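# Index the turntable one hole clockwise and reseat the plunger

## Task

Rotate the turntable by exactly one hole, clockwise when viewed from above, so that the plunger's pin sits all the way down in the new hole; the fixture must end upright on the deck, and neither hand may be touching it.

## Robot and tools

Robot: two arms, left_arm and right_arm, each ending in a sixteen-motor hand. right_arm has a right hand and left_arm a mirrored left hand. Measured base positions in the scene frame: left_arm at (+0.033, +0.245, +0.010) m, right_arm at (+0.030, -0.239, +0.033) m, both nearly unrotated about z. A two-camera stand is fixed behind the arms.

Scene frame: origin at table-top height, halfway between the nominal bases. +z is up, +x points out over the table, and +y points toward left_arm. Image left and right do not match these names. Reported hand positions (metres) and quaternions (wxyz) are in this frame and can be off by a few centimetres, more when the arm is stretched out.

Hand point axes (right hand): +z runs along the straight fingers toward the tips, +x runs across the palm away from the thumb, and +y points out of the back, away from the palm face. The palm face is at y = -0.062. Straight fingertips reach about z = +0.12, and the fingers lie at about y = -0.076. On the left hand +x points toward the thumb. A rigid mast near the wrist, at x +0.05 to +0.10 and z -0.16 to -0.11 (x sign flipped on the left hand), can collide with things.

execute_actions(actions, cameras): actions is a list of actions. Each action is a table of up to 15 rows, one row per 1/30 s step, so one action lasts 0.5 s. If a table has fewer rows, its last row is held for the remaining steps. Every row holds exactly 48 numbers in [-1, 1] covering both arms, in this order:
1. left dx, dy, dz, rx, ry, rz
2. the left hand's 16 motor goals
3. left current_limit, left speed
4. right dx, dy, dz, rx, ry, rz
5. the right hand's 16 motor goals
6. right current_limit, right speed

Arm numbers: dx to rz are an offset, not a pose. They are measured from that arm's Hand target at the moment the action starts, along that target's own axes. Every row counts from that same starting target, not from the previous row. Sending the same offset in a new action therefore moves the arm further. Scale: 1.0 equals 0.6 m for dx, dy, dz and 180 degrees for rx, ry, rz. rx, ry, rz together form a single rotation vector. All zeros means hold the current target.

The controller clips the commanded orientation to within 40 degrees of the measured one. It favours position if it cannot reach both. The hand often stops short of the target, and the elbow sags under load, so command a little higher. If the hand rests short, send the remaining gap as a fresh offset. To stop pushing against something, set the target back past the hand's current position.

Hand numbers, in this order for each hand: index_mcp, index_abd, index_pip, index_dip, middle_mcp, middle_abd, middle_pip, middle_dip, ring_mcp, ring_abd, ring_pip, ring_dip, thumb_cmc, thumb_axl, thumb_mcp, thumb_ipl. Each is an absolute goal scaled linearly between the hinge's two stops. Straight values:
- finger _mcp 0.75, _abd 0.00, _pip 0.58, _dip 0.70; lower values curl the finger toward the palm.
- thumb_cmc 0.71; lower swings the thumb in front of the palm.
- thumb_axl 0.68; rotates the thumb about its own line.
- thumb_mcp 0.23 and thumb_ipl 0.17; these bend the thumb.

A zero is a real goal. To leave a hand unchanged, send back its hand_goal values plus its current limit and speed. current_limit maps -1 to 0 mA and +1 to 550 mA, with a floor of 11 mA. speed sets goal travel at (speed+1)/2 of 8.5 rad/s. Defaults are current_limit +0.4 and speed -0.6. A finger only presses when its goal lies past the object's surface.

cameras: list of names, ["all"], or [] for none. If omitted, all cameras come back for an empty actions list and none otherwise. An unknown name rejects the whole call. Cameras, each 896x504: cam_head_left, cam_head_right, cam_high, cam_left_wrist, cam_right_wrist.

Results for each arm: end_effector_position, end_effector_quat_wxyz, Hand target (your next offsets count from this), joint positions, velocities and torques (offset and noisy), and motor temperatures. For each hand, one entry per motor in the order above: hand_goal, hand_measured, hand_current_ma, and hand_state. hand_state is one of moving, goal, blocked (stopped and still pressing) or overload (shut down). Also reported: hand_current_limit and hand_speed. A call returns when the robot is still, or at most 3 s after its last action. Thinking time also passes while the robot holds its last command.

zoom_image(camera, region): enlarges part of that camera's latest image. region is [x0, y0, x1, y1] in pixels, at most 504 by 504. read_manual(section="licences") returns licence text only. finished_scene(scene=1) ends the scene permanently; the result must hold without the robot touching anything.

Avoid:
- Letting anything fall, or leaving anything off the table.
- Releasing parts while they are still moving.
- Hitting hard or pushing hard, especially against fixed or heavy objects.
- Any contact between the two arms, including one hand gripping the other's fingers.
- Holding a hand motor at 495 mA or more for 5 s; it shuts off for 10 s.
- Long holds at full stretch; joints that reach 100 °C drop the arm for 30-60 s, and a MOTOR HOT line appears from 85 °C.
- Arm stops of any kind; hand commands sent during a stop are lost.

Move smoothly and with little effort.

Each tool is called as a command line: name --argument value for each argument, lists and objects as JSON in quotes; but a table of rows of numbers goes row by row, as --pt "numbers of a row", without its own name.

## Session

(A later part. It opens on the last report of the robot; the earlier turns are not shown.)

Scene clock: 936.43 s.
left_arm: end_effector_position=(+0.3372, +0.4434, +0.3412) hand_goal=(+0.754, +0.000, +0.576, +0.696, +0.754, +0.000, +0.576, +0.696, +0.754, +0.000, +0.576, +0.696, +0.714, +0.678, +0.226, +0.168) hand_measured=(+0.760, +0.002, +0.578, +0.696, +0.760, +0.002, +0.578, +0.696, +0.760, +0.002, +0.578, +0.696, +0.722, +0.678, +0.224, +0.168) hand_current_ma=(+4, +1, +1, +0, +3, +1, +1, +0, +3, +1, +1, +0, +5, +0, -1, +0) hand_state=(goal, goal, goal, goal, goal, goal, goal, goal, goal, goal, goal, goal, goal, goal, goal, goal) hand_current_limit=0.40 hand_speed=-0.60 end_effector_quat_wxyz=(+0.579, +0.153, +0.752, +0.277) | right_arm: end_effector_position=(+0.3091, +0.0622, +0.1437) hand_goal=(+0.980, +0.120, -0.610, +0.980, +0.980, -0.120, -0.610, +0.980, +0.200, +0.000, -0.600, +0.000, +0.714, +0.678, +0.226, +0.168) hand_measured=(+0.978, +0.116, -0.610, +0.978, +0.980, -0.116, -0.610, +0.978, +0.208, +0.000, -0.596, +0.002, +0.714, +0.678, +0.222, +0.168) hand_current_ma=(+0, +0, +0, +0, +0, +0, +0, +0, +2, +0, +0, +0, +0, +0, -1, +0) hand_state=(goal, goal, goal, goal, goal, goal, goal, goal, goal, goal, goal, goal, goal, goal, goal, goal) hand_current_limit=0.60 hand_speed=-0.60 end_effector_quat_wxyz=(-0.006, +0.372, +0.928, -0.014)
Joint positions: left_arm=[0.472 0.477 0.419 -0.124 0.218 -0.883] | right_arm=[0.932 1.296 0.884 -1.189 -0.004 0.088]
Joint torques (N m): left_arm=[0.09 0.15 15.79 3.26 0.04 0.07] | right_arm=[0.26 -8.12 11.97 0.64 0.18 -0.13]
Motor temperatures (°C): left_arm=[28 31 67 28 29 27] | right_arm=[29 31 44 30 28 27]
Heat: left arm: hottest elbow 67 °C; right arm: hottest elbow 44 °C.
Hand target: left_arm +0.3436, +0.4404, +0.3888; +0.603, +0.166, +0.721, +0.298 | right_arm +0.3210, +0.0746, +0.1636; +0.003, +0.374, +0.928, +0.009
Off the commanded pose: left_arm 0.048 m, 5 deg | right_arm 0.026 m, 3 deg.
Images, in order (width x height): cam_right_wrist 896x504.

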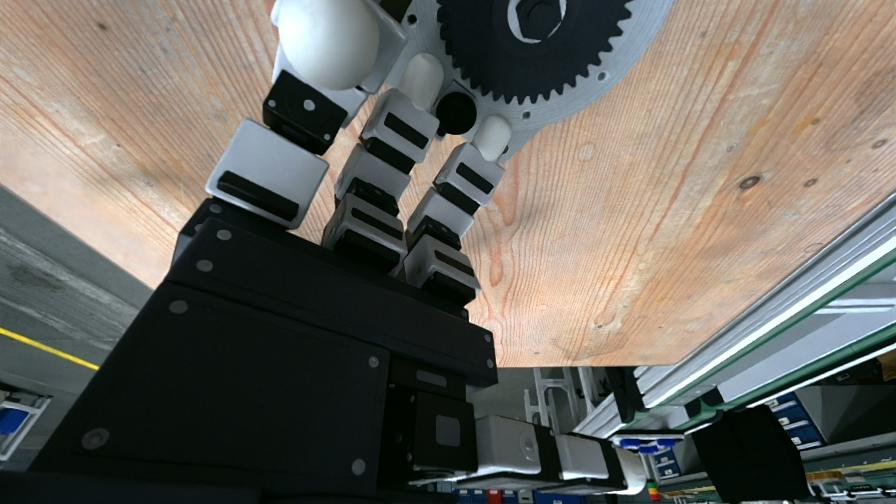

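execute_actions --actions '[[[0,0,0,0,0,0,0.754,0,0.576,0.696,0.754,0,0.576,0.696,0.754,0,0.576,0.696,0.714,0.678,0.226,0.168,0.4,-0.6,0,0,0,0,0,0,0.94,0.12,-0.526,0.98,0.94,-0.12,-0.526,0.98,0.2,0,-0.6,0,0.714,0.678,0.226,0.168,0.6,-0.6]],[[0,0,0,0,0,0,0.754,0,0.576,0.696,0.754,0,0.576,0.696,0.754,0,0.576,0.696,0.714,0.678,0.226,0.168,0.4,-0.6,0,0,0,0,0,0,0.94,-0.5,-0.526,0.98,0.94,0.5,-0.526,0.98,0.2,0,-0.6,0,0.714,0.678,0.226,0.168,0.78,-0.8]]]' --cameras '["cam_right_wrist"]'

zoom_image --camera "cam_right_wrist" --region '[380, 30, 520, 170]'

Scene clock: 951.47 s.
left_arm: end_effector_position=(+0.3372, +0.4434, +0.3412) hand_goal=(+0.754, +0.000, +0.576, +0.696, +0.754, +0.000, +0.576, +0.696, +0.754, +0.000, +0.576, +0.696, +0.714, +0.678, +0.226, +0.168) hand_measured=(+0.760, +0.002, +0.578, +0.696, +0.760, +0.002, +0.578, +0.696, +0.760, +0.002, +0.578, +0.696, +0.722, +0.678, +0.224, +0.168) hand_current_ma=(+4, +1, +1, +0, +3, +1, +1, +0, +3, +1, +1, +0, +5, +0, -1, +0) hand_state=(goal, goal, goal, goal, goal, goal, goal, goal, goal, goal, goal, goal, goal, goal, goal, goal) hand_current_limit=0.40 hand_speed=-0.60 end_effector_quat_wxyz=(+0.579, +0.153, +0.752, +0.277) | right_arm: end_effector_position=(+0.3087, +0.0627, +0.1437) hand_goal=(+0.940, -0.500, -0.526, +0.980, +0.940, +0.500, -0.526, +0.980, +0.200, +0.000, -0.600, +0.000, +0.714, +0.678, +0.226, +0.168) hand_measured=(+0.932, -0.024, -0.524, +0.978, +0.948, +0.070, -0.526, +0.978, +0.208, +0.000, -0.596, +0.002, +0.714, +0.678, +0.222, +0.168) hand_current_ma=(-2, +490, +0, +0, +3, -489, +0, +0, +2, +0, +0, +0, +0, +0, -1, +0) hand_state=(goal, blocked, goal, goal, goal, blocked, goal, goal, goal, goal, goal, goal, goal, goal, goal, goal) hand_current_limit=0.78 hand_speed=-0.80 end_effector_quat_wxyz=(-0.006, +0.372, +0.928, -0.014)
Joint positions: left_arm=[0.472 0.477 0.419 -0.124 0.218 -0.883] | right_arm=[0.934 1.296 0.884 -1.189 -0.004 0.088]
Joint torques (N m): left_arm=[0.03 0.15 15.8 3.3 0.03 0.07] | right_arm=[0.26 -8.12 12 0.65 0.18 -0.13]
Motor temperatures (°C): left_arm=[28 31 67 28 29 27] | right_arm=[29 31 46 30 28 27]
Heat: left arm: hottest elbow 67 °C; right arm: hottest elbow 46 °C.
Hand target: left_arm +0.3436, +0.4404, +0.3888; +0.603, +0.166, +0.721, +0.298 | right_arm +0.3210, +0.0746, +0.1636; +0.003, +0.374, +0.928, +0.009
Off the commanded pose: left_arm 0.048 m, 5 deg | right_arm 0.026 m, 3 deg.
Images, in order (width x height): cam_right_wrist 896x504.

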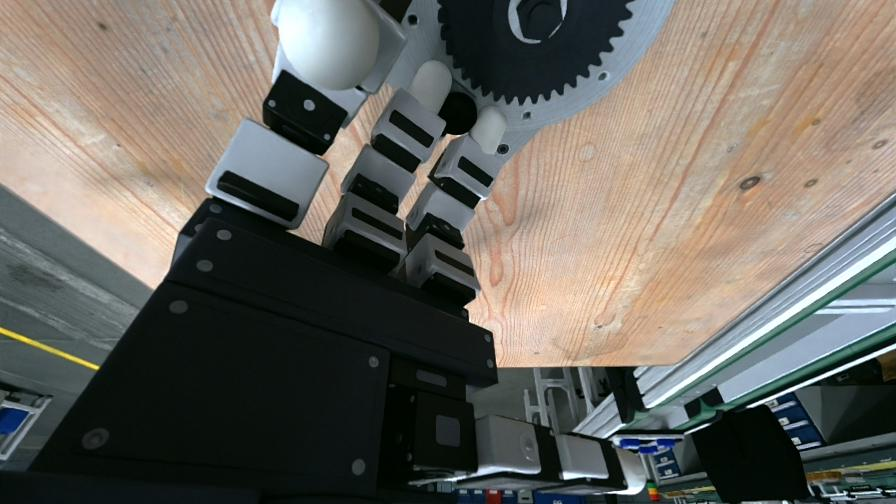

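Scaled by 3.600.

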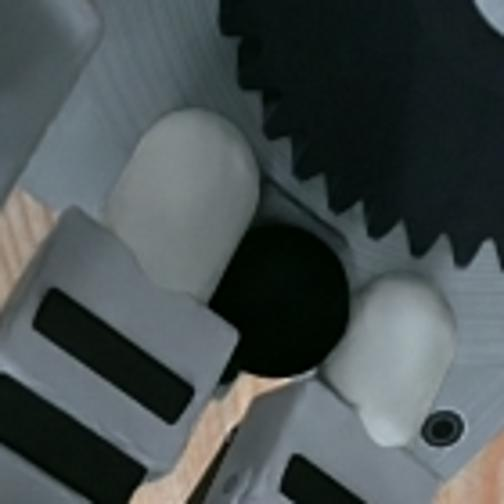

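execute_actions --actions '[[[0,0,0,0,0,0,0.754,0,0.576,0.696,0.754,0,0.576,0.696,0.754,0,0.576,0.696,0.714,0.678,0.226,0.168,0.4,-0.6,0,0.002,-0.0133,0,0,0,0.94,-0.5,-0.526,0.98,0.94,0.5,-0.526,0.98,0.2,0,-0.6,0,0.714,0.678,0.226,0.168,0.78,-0.8]]]' --cameras '["cam_right_wrist"]'

zoom_image --camera "cam_right_wrist" --region '[380, 30, 520, 170]'

Scene clock: 958.50 s.
left_arm: end_effector_position=(+0.3372, +0.4434, +0.3412) hand_goal=(+0.754, +0.000, +0.576, +0.696, +0.754, +0.000, +0.576, +0.696, +0.754, +0.000, +0.576, +0.696, +0.714, +0.678, +0.226, +0.168) hand_measured=(+0.760, +0.002, +0.578, +0.696, +0.760, +0.002, +0.578, +0.696, +0.760, +0.002, +0.578, +0.696, +0.722, +0.678, +0.224, +0.168) hand_current_ma=(+4, +1, +1, +0, +3, +1, +1, +0, +3, +1, +1, +0, +5, +0, -1, +0) hand_state=(goal, goal, goal, goal, goal, goal, goal, goal, goal, goal, goal, goal, goal, goal, goal, goal) hand_current_limit=0.40 hand_speed=-0.60 end_effector_quat_wxyz=(+0.579, +0.153, +0.752, +0.277) | right_arm: end_effector_position=(+0.3130, +0.0675, +0.1527) hand_goal=(+0.940, -0.500, -0.526, +0.980, +0.940, +0.500, -0.526, +0.980, +0.200, +0.000, -0.600, +0.000, +0.714, +0.678, +0.226, +0.168) hand_measured=(+0.924, -0.176, -0.554, +0.974, +0.942, +0.232, -0.538, +0.978, +0.208, +0.000, -0.596, +0.002, +0.714, +0.678, +0.222, +0.168) hand_current_ma=(-8, +490, -19, -1, +0, -489, -4, +0, +2, +0, +0, +0, +0, +0, -1, +0) hand_state=(goal, blocked, blocked, goal, goal, blocked, goal, goal, goal, goal, goal, goal, goal, goal, goal, goal) hand_current_limit=0.78 hand_speed=-0.80 end_effector_quat_wxyz=(-0.005, +0.372, +0.928, -0.008)
Joint positions: left_arm=[0.472 0.477 0.419 -0.124 0.218 -0.883] | right_arm=[0.932 1.296 0.907 -1.2 -0.005 0.088]
Joint torques (N m): left_arm=[-0.03 0.15 15.79 3.28 0.03 0.07] | right_arm=[0.21 -8.59 11.81 0.2 0.24 -0.13]
Motor temperatures (°C): left_arm=[28 31 67 28 29 27] | right_arm=[29 31 47 30 28 27]
Heat: left arm: hottest elbow 67 °C; right arm: hottest elbow 47 °C.
Hand target: left_arm +0.3436, +0.4404, +0.3888; +0.603, +0.166, +0.721, +0.298 | right_arm +0.3218, +0.0753, +0.1716; +0.003, +0.374, +0.928, +0.009
Off the commanded pose: left_arm 0.048 m, 5 deg | right_arm 0.022 m, 2 deg.
Images, in order (width x height): cam_right_wrist 896x504.

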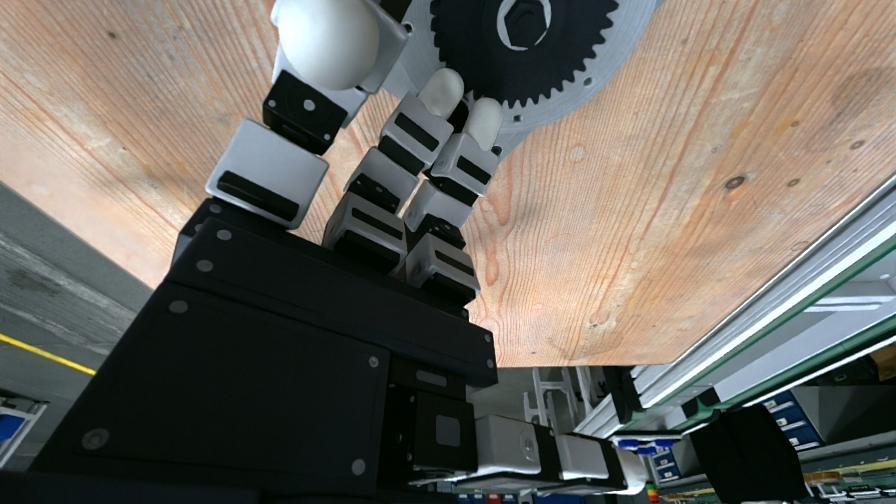

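Scaled by 3.600.

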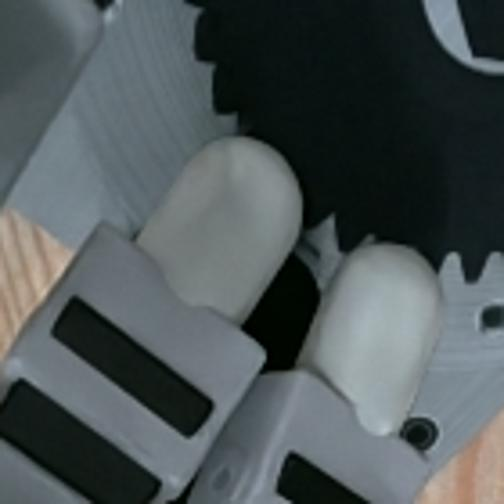

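execute_actions --actions '[[[0,0,0,0,0,0,0.754,0,0.576,0.696,0.754,0,0.576,0.696,0.754,0,0.576,0.696,0.714,0.678,0.226,0.168,0.4,-0.6,0,0,0,0,0,0,0.98,0.15,-0.61,0.98,0.98,-0.15,-0.61,0.98,0.2,0,-0.6,0,0.714,0.678,0.226,0.168,0.6,-0.5]],[[0,0,0,0,0,0,0.754,0,0.576,0.696,0.754,0,0.576,0.696,0.754,0,0.576,0.696,0.714,0.678,0.226,0.168,0.4,-0.6,-0.001,-0.0207,0.055,0.006,0,0,0.98,0.15,-0.61,0.98,0.98,-0.15,-0.61,0.98,0.2,0,-0.6,0,0.714,0.678,0.226,0.168,0.6,-0.6]],[[0,0,0,0,0,0,0.754,0,0.576,0.696,0.754,0,0.576,0.696,0.754,0,0.576,0.696,0.714,0.678,0.226,0.168,0.4,-0.6,0.001,0.003,-0.034,0,0,0,0.834,0.15,-0.476,0.98,0.834,-0.15,-0.476,0.98,0.2,0,-0.6,0,0.714,0.678,0.226,0.168,0.6,-0.7]]]' --cameras '["cam_right_wrist", "cam_high"]'

zoom_image --camera "cam_right_wrist" --region '[380, 30, 520, 170]'

zoom_image --camera "cam_high" --region '[500, 200, 560, 260]'

Scene clock: 992.13 s.
left_arm: end_effector_position=(+0.3372, +0.4434, +0.3412) hand_goal=(+0.754, +0.000, +0.576, +0.696, +0.754, +0.000, +0.576, +0.696, +0.754, +0.000, +0.576, +0.696, +0.714, +0.678, +0.226, +0.168) hand_measured=(+0.760, +0.002, +0.578, +0.696, +0.760, +0.002, +0.578, +0.696, +0.760, +0.002, +0.578, +0.696, +0.722, +0.678, +0.224, +0.168) hand_current_ma=(+4, +1, +1, +0, +3, +1, +1, +0, +3, +1, +1, +0, +5, +0, -1, +0) hand_state=(goal, goal, goal, goal, goal, goal, goal, goal, goal, goal, goal, goal, goal, goal, goal, goal) hand_current_limit=0.40 hand_speed=-0.60 end_effector_quat_wxyz=(+0.579, +0.153, +0.752, +0.277) | right_arm: end_effector_position=(+0.3035, +0.0556, +0.1352) hand_goal=(+0.834, +0.150, -0.476, +0.980, +0.834, -0.150, -0.476, +0.980, +0.200, +0.000, -0.600, +0.000, +0.714, +0.678, +0.226, +0.168) hand_measured=(+0.836, +0.146, -0.476, +0.978, +0.836, -0.146, -0.476, +0.978, +0.208, +0.000, -0.596, +0.002, +0.714, +0.678, +0.222, +0.168) hand_current_ma=(+0, +0, +0, +0, +0, +0, +0, +0, +2, +0, +0, +0, +0, +0, -1, +0) hand_state=(goal, goal, goal, goal, goal, goal, goal, goal, goal, goal, goal, goal, goal, goal, goal, goal) hand_current_limit=0.60 hand_speed=-0.70 end_effector_quat_wxyz=(-0.010, +0.372, +0.928, -0.023)
Joint positions: left_arm=[0.472 0.477 0.419 -0.124 0.218 -0.883] | right_arm=[0.932 1.294 0.863 -1.189 -0.005 0.088]
Joint torques (N m): left_arm=[0.03 0.15 15.82 3.28 0.03 0.07] | right_arm=[0.32 -8.53 12.22 0.14 0.17 -0.12]
Motor temperatures (°C): left_arm=[28 31 67 28 29 27] | right_arm=[29 31 48 30 28 27]
Heat: left arm: hottest elbow 67 °C; right arm: hottest elbow 48 °C.
Hand target: left_arm +0.3436, +0.4404, +0.3888; +0.603, +0.166, +0.721, +0.298 | right_arm +0.3148, +0.0681, +0.1588; +0.000, +0.374, +0.928, +0.000
Off the commanded pose: left_arm 0.048 m, 5 deg | right_arm 0.029 m, 3 deg.
Images, in order (width x height): cam_high 896x504, cam_right_wrist 896x504.

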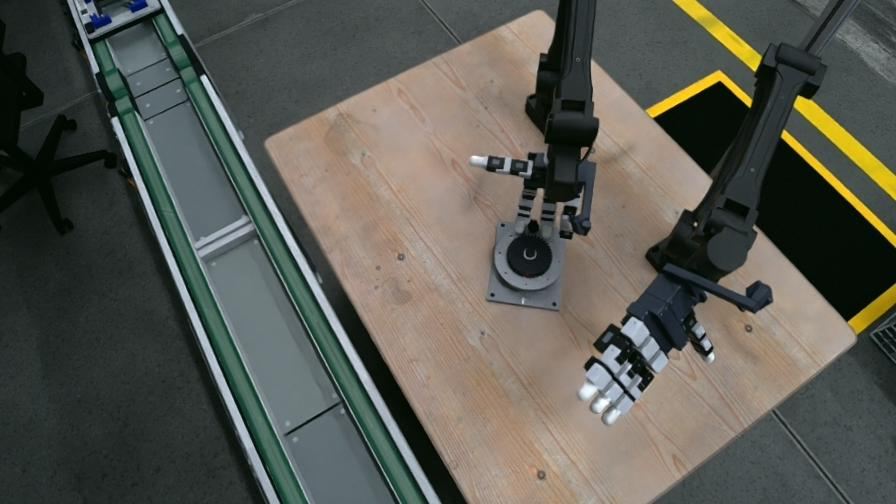

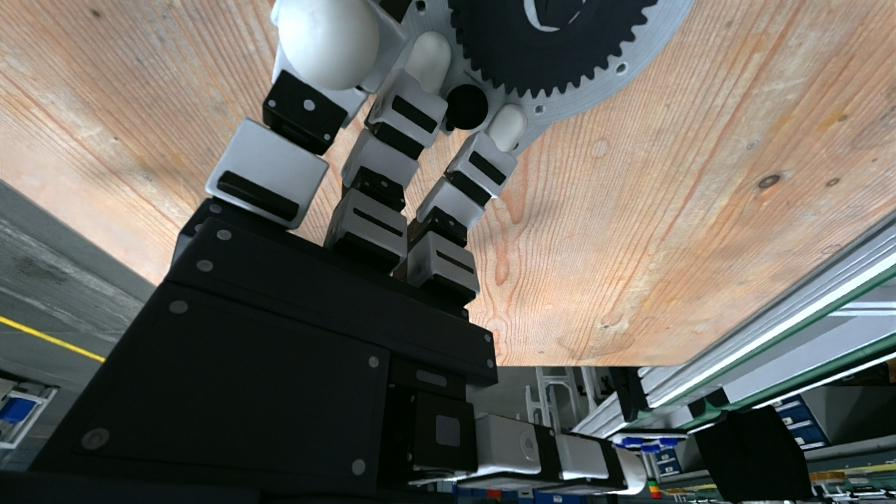

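Scaled by 3.600.

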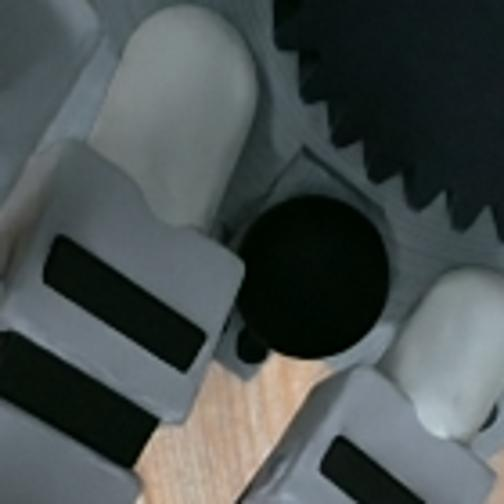

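Scaled by 8.400.

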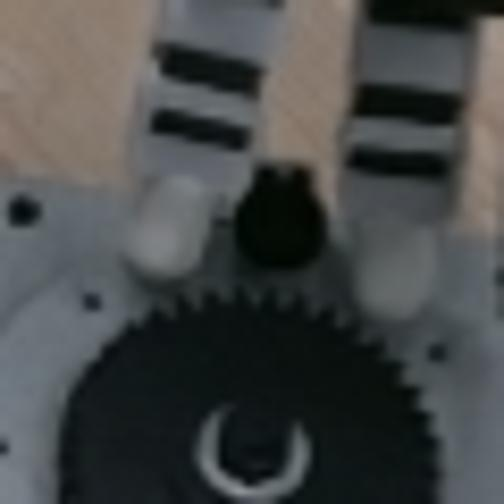

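execute_actions --actions '[[[0,0,0,0,0,0,0.754,0,0.576,0.696,0.754,0,0.576,0.696,0.754,0,0.576,0.696,0.714,0.678,0.226,0.168,0.4,-0.6,0,0,0,0,0,0,0.86,0.1,-0.504,0.98,0.86,-0.1,-0.504,0.98,0.2,0,-0.6,0,0.714,0.678,0.226,0.168,0.6,-0.7]],[[0,0,0,0,0,0,0.754,0,0.576,0.696,0.754,0,0.576,0.696,0.754,0,0.576,0.696,0.714,0.678,0.226,0.168,0.4,-0.6,0,0,0,0,0,0,0.86,-0.5,-0.504,0.98,0.86,0.5,-0.504,0.98,0.2,0,-0.6,0,0.714,0.678,0.226,0.168,0.78,-0.8]]]' --cameras '["cam_right_wrist"]'

zoom_image --camera "cam_right_wrist" --region '[380, 30, 520, 170]'

Scene clock: 1017.50 s.
left_arm: end_effector_position=(+0.3372, +0.4434, +0.3412) hand_goal=(+0.754, +0.000, +0.576, +0.696, +0.754, +0.000, +0.576, +0.696, +0.754, +0.000, +0.576, +0.696, +0.714, +0.678, +0.226, +0.168) hand_measured=(+0.760, +0.002, +0.578, +0.696, +0.760, +0.002, +0.578, +0.696, +0.760, +0.002, +0.578, +0.696, +0.722, +0.678, +0.224, +0.168) hand_current_ma=(+4, +1, +1, +0, +3, +1, +1, +0, +3, +1, +1, +0, +5, +0, -1, +0) hand_state=(goal, goal, goal, goal, goal, goal, goal, goal, goal, goal, goal, goal, goal, goal, goal, goal) hand_current_limit=0.40 hand_speed=-0.60 end_effector_quat_wxyz=(+0.579, +0.153, +0.752, +0.277) | right_arm: end_effector_position=(+0.3035, +0.0556, +0.1352) hand_goal=(+0.860, -0.500, -0.504, +0.980, +0.860, +0.500, -0.504, +0.980, +0.200, +0.000, -0.600, +0.000, +0.714, +0.678, +0.226, +0.168) hand_measured=(+0.862, -0.024, -0.500, +0.978, +0.856, +0.062, -0.496, +0.978, +0.208, +0.000, -0.596, +0.002, +0.714, +0.678, +0.222, +0.168) hand_current_ma=(+0, +490, +0, +0, +0, -489, +2, +0, +2, +0, +0, +0, +0, +0, -1, +0) hand_state=(goal, blocked, goal, goal, goal, blocked, goal, goal, goal, goal, goal, goal, goal, goal, goal, goal) hand_current_limit=0.78 hand_speed=-0.80 end_effector_quat_wxyz=(-0.010, +0.372, +0.928, -0.023)
Joint positions: left_arm=[0.472 0.477 0.419 -0.124 0.218 -0.883] | right_arm=[0.932 1.294 0.863 -1.189 -0.005 0.088]
Joint torques (N m): left_arm=[0.15 0.21 15.79 3.28 0.04 0.07] | right_arm=[0.32 -8.53 12.22 0.13 0.17 -0.12]
Motor temperatures (°C): left_arm=[28 31 68 28 29 27] | right_arm=[29 31 48 30 28 27]
Heat: left arm: hottest elbow 68 °C; right arm: hottest elbow 48 °C.
Hand target: left_arm +0.3436, +0.4404, +0.3888; +0.603, +0.166, +0.721, +0.298 | right_arm +0.3148, +0.0681, +0.1588; +0.000, +0.374, +0.928, +0.000
Off the commanded pose: left_arm 0.048 m, 5 deg | right_arm 0.029 m, 3 deg.
Images, in order (width x height): cam_right_wrist 896x504.

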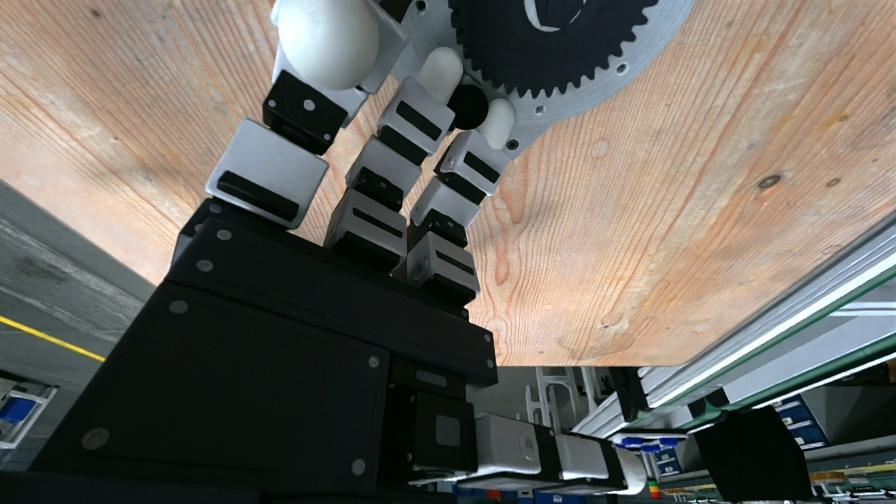

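Scaled by 3.600.

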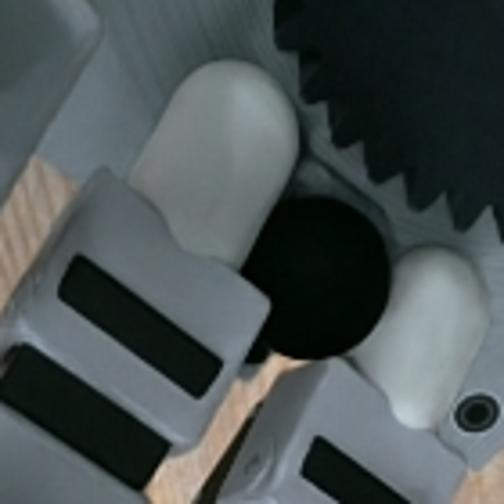

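execute_actions --actions '[[[0,0,0,0,0,0,0.754,0,0.576,0.696,0.754,0,0.576,0.696,0.754,0,0.576,0.696,0.714,0.678,0.226,0.168,0.4,-0.6,0,0.002,-0.012,0,0,0,0.86,-0.5,-0.504,0.98,0.86,0.5,-0.504,0.98,0.2,0,-0.6,0,0.714,0.678,0.226,0.168,0.78,-0.8]]]' --cameras '["cam_right_wrist"]'

zoom_image --camera "cam_right_wrist" --region '[380, 30, 520, 170]'

Scene clock: 1038.13 s.
left_arm: end_effector_position=(+0.3372, +0.4434, +0.3412) hand_goal=(+0.754, +0.000, +0.576, +0.696, +0.754, +0.000, +0.576, +0.696, +0.754, +0.000, +0.576, +0.696, +0.714, +0.678, +0.226, +0.168) hand_measured=(+0.760, +0.002, +0.578, +0.696, +0.760, +0.002, +0.578, +0.696, +0.760, +0.002, +0.578, +0.696, +0.722, +0.678, +0.224, +0.168) hand_current_ma=(+4, +1, +1, +0, +3, +1, +1, +0, +3, +1, +1, +0, +5, +0, -1, +0) hand_state=(goal, goal, goal, goal, goal, goal, goal, goal, goal, goal, goal, goal, goal, goal, goal, goal) hand_current_limit=0.40 hand_speed=-0.60 end_effector_quat_wxyz=(+0.579, +0.153, +0.752, +0.277) | right_arm: end_effector_position=(+0.3035, +0.0566, +0.1368) hand_goal=(+0.860, -0.500, -0.504, +0.980, +0.860, +0.500, -0.504, +0.980, +0.200, +0.000, -0.600, +0.000, +0.714, +0.678, +0.226, +0.168) hand_measured=(+0.866, -0.024, -0.496, +0.982, +0.860, +0.062, -0.494, +0.980, +0.208, +0.000, -0.596, +0.002, +0.714, +0.678, +0.222, +0.168) hand_current_ma=(+2, +490, +2, +0, +0, -489, +3, +0, +2, +0, +0, +0, +0, +0, -1, +0) hand_state=(goal, blocked, goal, goal, goal, blocked, goal, goal, goal, goal, goal, goal, goal, goal, goal, goal) hand_current_limit=0.78 hand_speed=-0.80 end_effector_quat_wxyz=(-0.010, +0.372, +0.928, -0.023)
Joint positions: left_arm=[0.472 0.477 0.419 -0.124 0.218 -0.883] | right_arm=[0.934 1.294 0.867 -1.194 -0.005 0.088]
Joint torques (N m): left_arm=[0.15 0.15 15.8 3.29 0.04 0.07] | right_arm=[0.32 -9 13.18 -0.17 0.17 -0.12]
Motor temperatures (°C): left_arm=[28 31 68 28 29 27] | right_arm=[29 31 48 30 28 27]
Heat: left arm: hottest elbow 68 °C; right arm: hottest elbow 48 °C.
Hand target: left_arm +0.3436, +0.4404, +0.3888; +0.603, +0.166, +0.721, +0.298 | right_arm +0.3157, +0.0690, +0.1660; +0.000, +0.374, +0.928, +0.000
Off the commanded pose: left_arm 0.048 m, 5 deg | right_arm 0.034 m, 3 deg.
Images, in order (width x height): cam_right_wrist 896x504.

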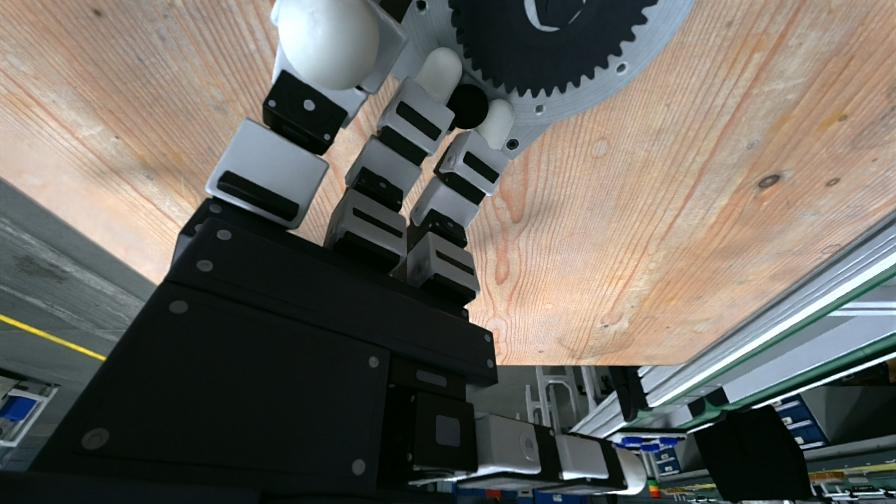

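Scaled by 3.600.

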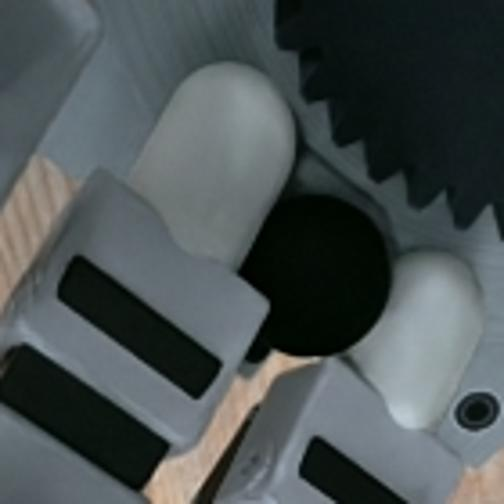

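execute_actions --actions '[[[0,0,0,0,0,0,0.754,0,0.576,0.696,0.754,0,0.576,0.696,0.754,0,0.576,0.696,0.714,0.678,0.226,0.168,0.4,-0.6,0,0.002,-0.014,0,0,0,0.86,-0.5,-0.504,0.98,0.86,0.5,-0.504,0.98,0.2,0,-0.6,0,0.714,0.678,0.226,0.168,0.78,-0.8]]]' --cameras '["cam_right_wrist"]'

zoom_image --camera "cam_right_wrist" --region '[380, 30, 520, 170]'

Scene clock: 1042.47 s.
left_arm: end_effector_position=(+0.3372, +0.4434, +0.3412) hand_goal=(+0.754, +0.000, +0.576, +0.696, +0.754, +0.000, +0.576, +0.696, +0.754, +0.000, +0.576, +0.696, +0.714, +0.678, +0.226, +0.168) hand_measured=(+0.760, +0.002, +0.578, +0.696, +0.760, +0.002, +0.578, +0.696, +0.760, +0.002, +0.578, +0.696, +0.722, +0.678, +0.224, +0.168) hand_current_ma=(+4, +1, +1, +0, +3, +1, +1, +0, +3, +1, +1, +0, +5, +0, -1, +0) hand_state=(goal, goal, goal, goal, goal, goal, goal, goal, goal, goal, goal, goal, goal, goal, goal, goal) hand_current_limit=0.40 hand_speed=-0.60 end_effector_quat_wxyz=(+0.579, +0.153, +0.752, +0.277) | right_arm: end_effector_position=(+0.3032, +0.0563, +0.1404) hand_goal=(+0.860, -0.500, -0.504, +0.980, +0.860, +0.500, -0.504, +0.980, +0.200, +0.000, -0.600, +0.000, +0.714, +0.678, +0.226, +0.168) hand_measured=(+0.874, -0.024, -0.484, +0.986, +0.858, +0.062, -0.492, +0.980, +0.208, +0.000, -0.596, +0.002, +0.714, +0.678, +0.222, +0.168) hand_current_ma=(+7, +489, +10, +1, +0, -489, +4, +0, +2, +0, +0, +0, +0, +0, -1, +0) hand_state=(goal, blocked, blocked, goal, goal, blocked, goal, goal, goal, goal, goal, goal, goal, goal, goal, goal) hand_current_limit=0.78 hand_speed=-0.80 end_effector_quat_wxyz=(-0.011, +0.372, +0.928, -0.027)
Joint positions: left_arm=[0.472 0.477 0.419 -0.124 0.218 -0.883] | right_arm=[0.934 1.294 0.88 -1.215 -0.005 0.088]
Joint torques (N m): left_arm=[0.03 0.09 15.8 3.26 0.04 0.08] | right_arm=[0.32 -9.52 13.74 -0.28 0.17 -0.12]
Motor temperatures (°C): left_arm=[28 31 68 28 29 27] | right_arm=[29 31 49 30 28 27]
Heat: left arm: hottest elbow 68 °C; right arm: hottest elbow 49 °C.
Hand target: left_arm +0.3436, +0.4404, +0.3888; +0.603, +0.166, +0.721, +0.298 | right_arm +0.3165, +0.0699, +0.1744; +0.000, +0.374, +0.928, +0.000
Off the commanded pose: left_arm 0.048 m, 5 deg | right_arm 0.039 m, 3 deg.
Images, in order (width x height): cam_right_wrist 896x504.

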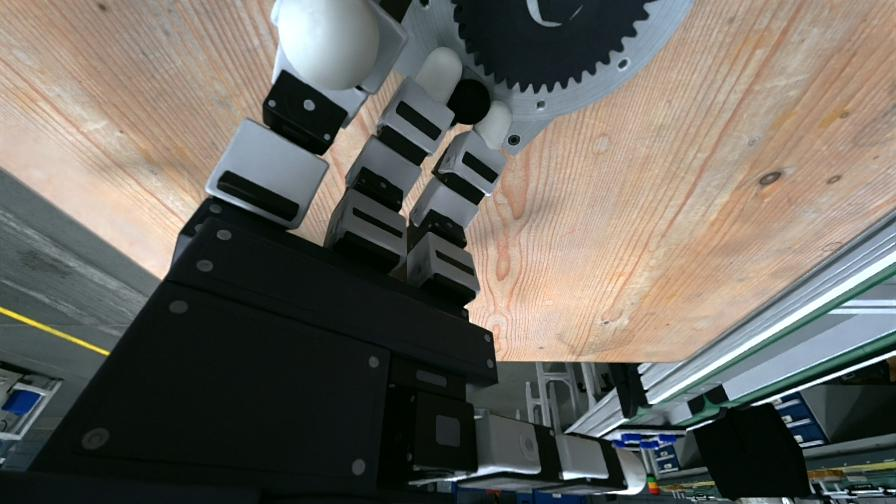

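Scaled by 3.600.

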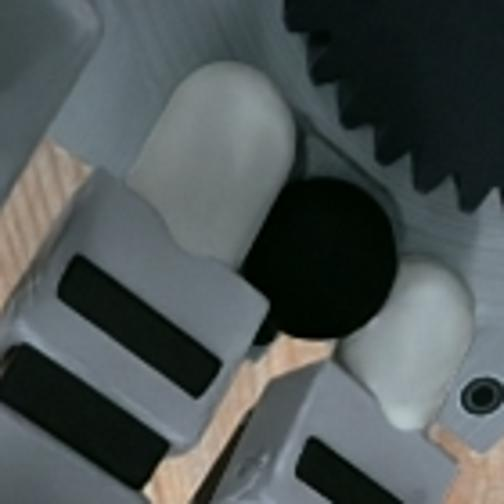

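execute_actions --actions '[]' --cameras '["cam_head_left", "cam_head_right", "cam_high"]'

zoom_image --camera "cam_high" --region '[480, 180, 600, 280]'

Scene clock: 1102.63 s.
left_arm: end_effector_position=(+0.3372, +0.4434, +0.3412) hand_goal=(+0.754, +0.000, +0.576, +0.696, +0.754, +0.000, +0.576, +0.696, +0.754, +0.000, +0.576, +0.696, +0.714, +0.678, +0.226, +0.168) hand_measured=(+0.760, +0.002, +0.578, +0.696, +0.760, +0.002, +0.578, +0.696, +0.760, +0.002, +0.578, +0.696, +0.722, +0.678, +0.224, +0.168) hand_current_ma=(+4, +1, +1, +0, +3, +1, +1, +0, +3, +1, +1, +0, +5, +0, -1, +0) hand_state=(goal, goal, goal, goal, goal, goal, goal, goal, goal, goal, goal, goal, goal, goal, goal, goal) hand_current_limit=0.40 hand_speed=-0.60 end_effector_quat_wxyz=(+0.579, +0.153, +0.752, +0.277) | right_arm: end_effector_position=(+0.3032, +0.0563, +0.1404) hand_goal=(+0.860, -0.500, -0.504, +0.980, +0.860, +0.500, -0.504, +0.980, +0.200, +0.000, -0.600, +0.000, +0.714, +0.678, +0.226, +0.168) hand_measured=(+0.874, -0.024, -0.484, +0.986, +0.858, +0.062, -0.492, +0.980, +0.208, +0.000, -0.596, +0.002, +0.714, +0.678, +0.222, +0.168) hand_current_ma=(+7, +490, +10, +1, +0, -489, +4, +0, +2, +0, +0, +0, +0, +0, -1, +0) hand_state=(goal, blocked, blocked, goal, goal, blocked, goal, goal, goal, goal, goal, goal, goal, goal, goal, goal) hand_current_limit=0.78 hand_speed=-0.80 end_effector_quat_wxyz=(-0.011, +0.372, +0.928, -0.027)
Joint positions: left_arm=[0.472 0.477 0.419 -0.124 0.218 -0.883] | right_arm=[0.934 1.294 0.88 -1.215 -0.005 0.088]
Joint velocities: within noise
Joint torques (N m): left_arm=[0.03 0.15 15.8 3.29 0.04 0.08] | right_arm=[0.26 -9.52 13.75 -0.29 0.17 -0.12]
Motor temperatures (°C): left_arm=[28 31 69 28 29 27] | right_arm=[29 31 53 30 28 27]
Heat: left arm: hottest elbow 69 °C; right arm: hottest elbow 53 °C.
Hand target: left_arm +0.3436, +0.4404, +0.3888; +0.603, +0.166, +0.721, +0.298 | right_arm +0.3165, +0.0699, +0.1744; +0.000, +0.374, +0.928, +0.000
Off the commanded pose: left_arm 0.048 m, 5 deg | right_arm 0.039 m, 3 deg.
Images, in order (width x height): cam_head_left 896x504, cam_head_right 896x504, cam_high 896x504.

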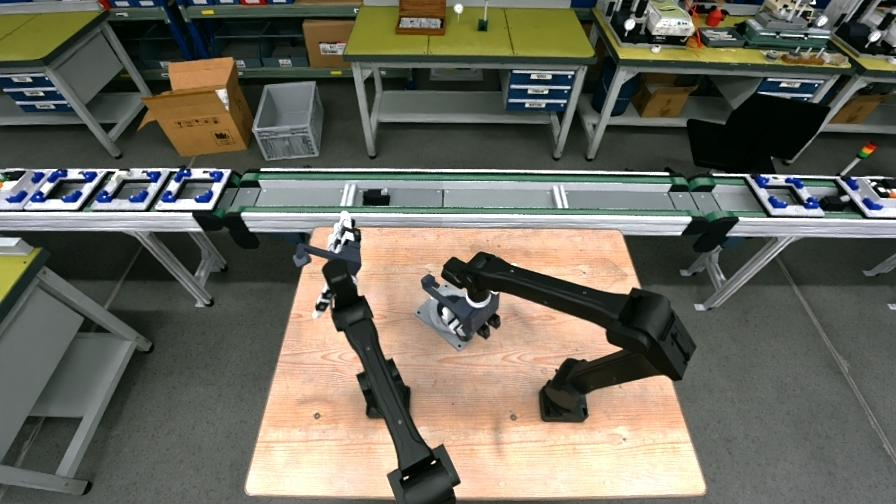

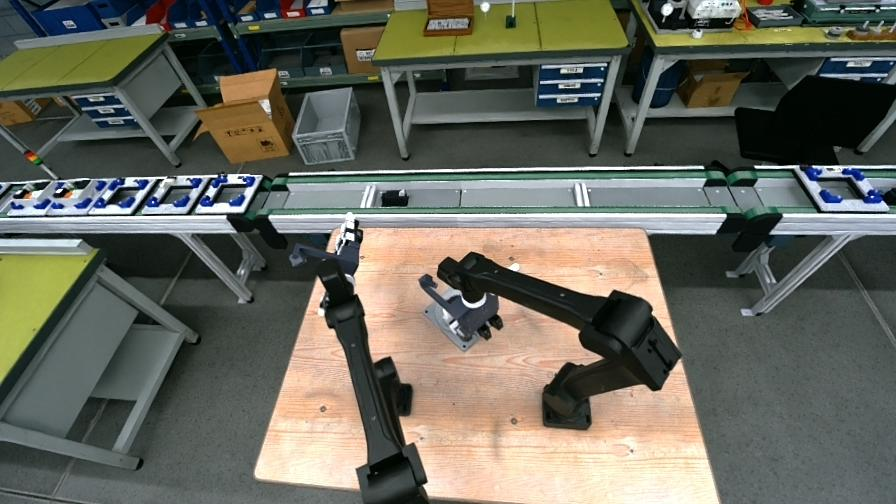

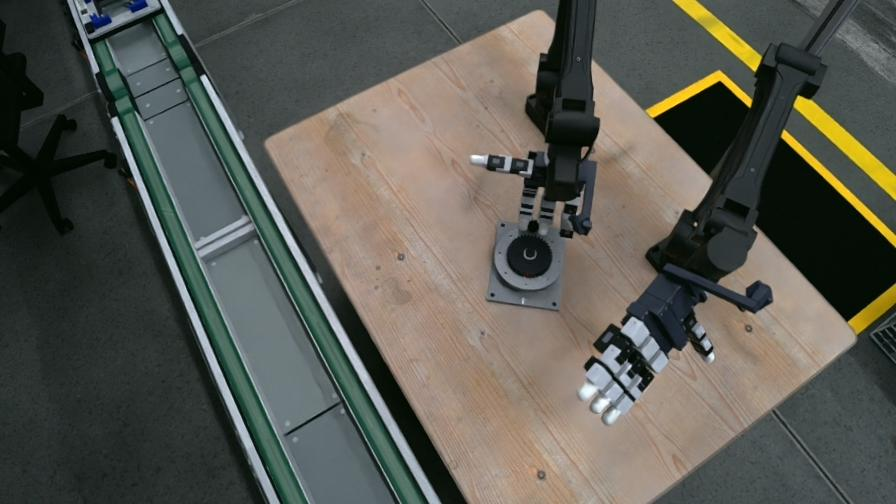

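Scaled by 4.200.

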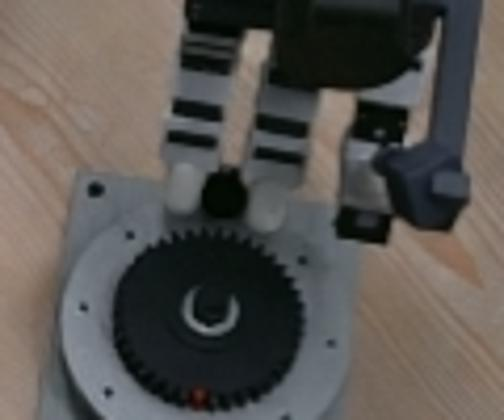

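execute_actions --actions '[[[0,0,0,0,0,0,0.754,0,0.576,0.696,0.754,0,0.576,0.696,0.754,0,0.576,0.696,0.714,0.678,0.226,0.168,0.4,-0.6,0,-0.002,0.026,0,0,0,0.86,0.15,-0.504,0.98,0.86,-0.15,-0.504,0.98,0.2,0,-0.6,0,0.714,0.678,0.226,0.168,0.6,-0.6]],[[0,0,0,0,0,0,0.754,0,0.576,0.696,0.754,0,0.576,0.696,0.754,0,0.576,0.696,0.714,0.678,0.226,0.168,0.4,-0.6,0,-0.01,-0.05,0,0,0,0.86,0.15,-0.504,0.98,0.86,-0.15,-0.504,0.98,0.2,0,-0.6,0,0.714,0.678,0.226,0.168,0.6,-0.6]],[[0,0,0,0,0,0,0.754,0,0.576,0.696,0.754,0,0.576,0.696,0.754,0,0.576,0.696,0.714,0.678,0.226,0.168,0.4,-0.6,0,-0.01,-0.1,0,0,0,0.86,0.15,-0.504,0.98,0.86,-0.15,-0.504,0.98,0.2,0,-0.6,0,0.714,0.678,0.226,0.168,0.6,-0.6]]]' --cameras '["cam_right_wrist", "cam_head_left"]'

zoom_image --camera "cam_right_wrist" --region '[380, 20, 580, 200]'

zoom_image --camera "cam_head_left" --region '[400, 270, 520, 360]'

Scene clock: 1135.90 s.
left_arm: end_effector_position=(+0.3372, +0.4434, +0.3412) hand_goal=(+0.754, +0.000, +0.576, +0.696, +0.754, +0.000, +0.576, +0.696, +0.754, +0.000, +0.576, +0.696, +0.714, +0.678, +0.226, +0.168) hand_measured=(+0.760, +0.002, +0.578, +0.696, +0.760, +0.002, +0.578, +0.696, +0.760, +0.002, +0.578, +0.696, +0.722, +0.678, +0.224, +0.168) hand_current_ma=(+4, +1, +1, +0, +3, +1, +1, +0, +3, +1, +1, +0, +5, +0, -1, +0) hand_state=(goal, goal, goal, goal, goal, goal, goal, goal, goal, goal, goal, goal, goal, goal, goal, goal) hand_current_limit=0.40 hand_speed=-0.60 end_effector_quat_wxyz=(+0.579, +0.153, +0.752, +0.277) | right_arm: end_effector_position=(+0.3025, +0.0554, +0.2391) hand_goal=(+0.860, +0.150, -0.504, +0.980, +0.860, -0.150, -0.504, +0.980, +0.200, +0.000, -0.600, +0.000, +0.714, +0.678, +0.226, +0.168) hand_measured=(+0.860, +0.146, -0.498, +0.984, +0.860, -0.146, -0.498, +0.982, +0.208, +0.000, -0.596, +0.002, +0.712, +0.678, +0.222, +0.168) hand_current_ma=(+0, +0, +1, +0, +0, +0, +1, +0, +2, +0, +0, +0, +0, +0, -1, +0) hand_state=(goal, goal, goal, goal, goal, goal, goal, goal, goal, goal, goal, goal, goal, goal, goal, goal) hand_current_limit=0.60 hand_speed=-0.60 end_effector_quat_wxyz=(-0.004, +0.372, +0.928, -0.005)
Joint positions: left_arm=[0.472 0.477 0.419 -0.124 0.218 -0.883] | right_arm=[0.934 1.185 1.048 -1.447 -0.005 0.088]
Joint torques (N m): left_arm=[0.09 0.15 15.76 3.29 0.04 0.08] | right_arm=[0.5 -5.89 11.69 0.23 0.17 -0.1]
Motor temperatures (°C): left_arm=[28 31 69 27 29 27] | right_arm=[29 31 54 30 28 27]
Heat: left arm: hottest elbow 69 °C; right arm: hottest elbow 54 °C.
Hand target: left_arm +0.3436, +0.4404, +0.3888; +0.603, +0.166, +0.721, +0.298 | right_arm +0.3074, +0.0603, +0.2488; +0.000, +0.374, +0.928, +0.000
Off the commanded pose: left_arm 0.048 m, 5 deg | right_arm 0.012 m, 1 deg.
Images, in order (width x height): cam_head_left 896x504, cam_right_wrist 896x504.

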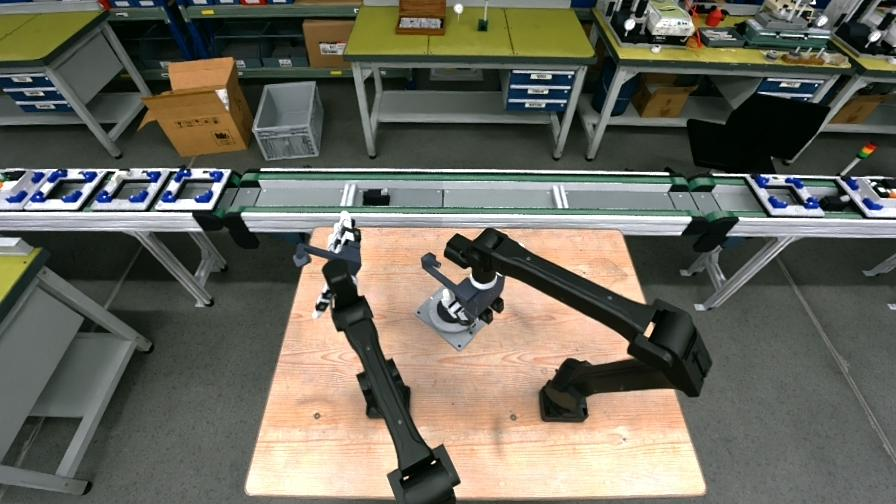

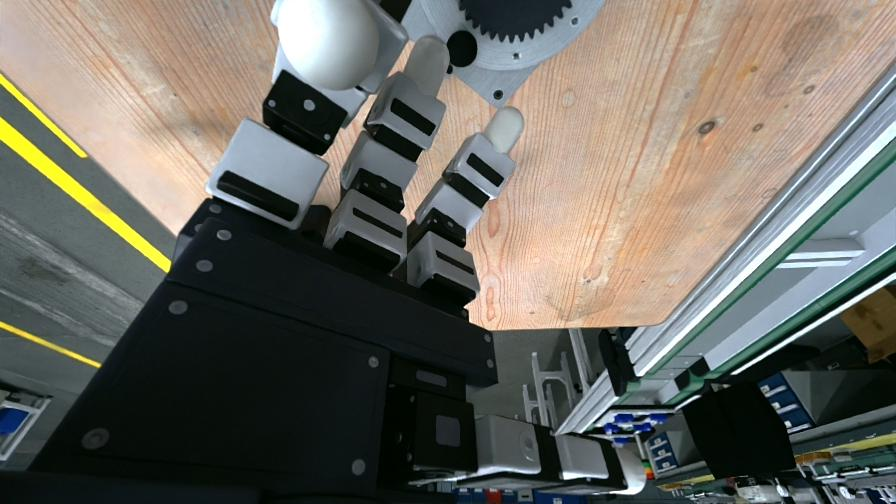

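Scaled by 2.520.

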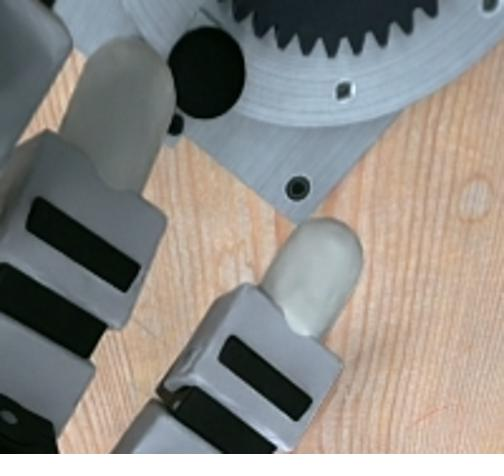

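Scaled by 4.200.

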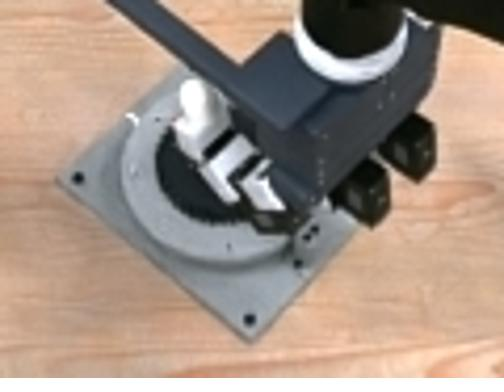

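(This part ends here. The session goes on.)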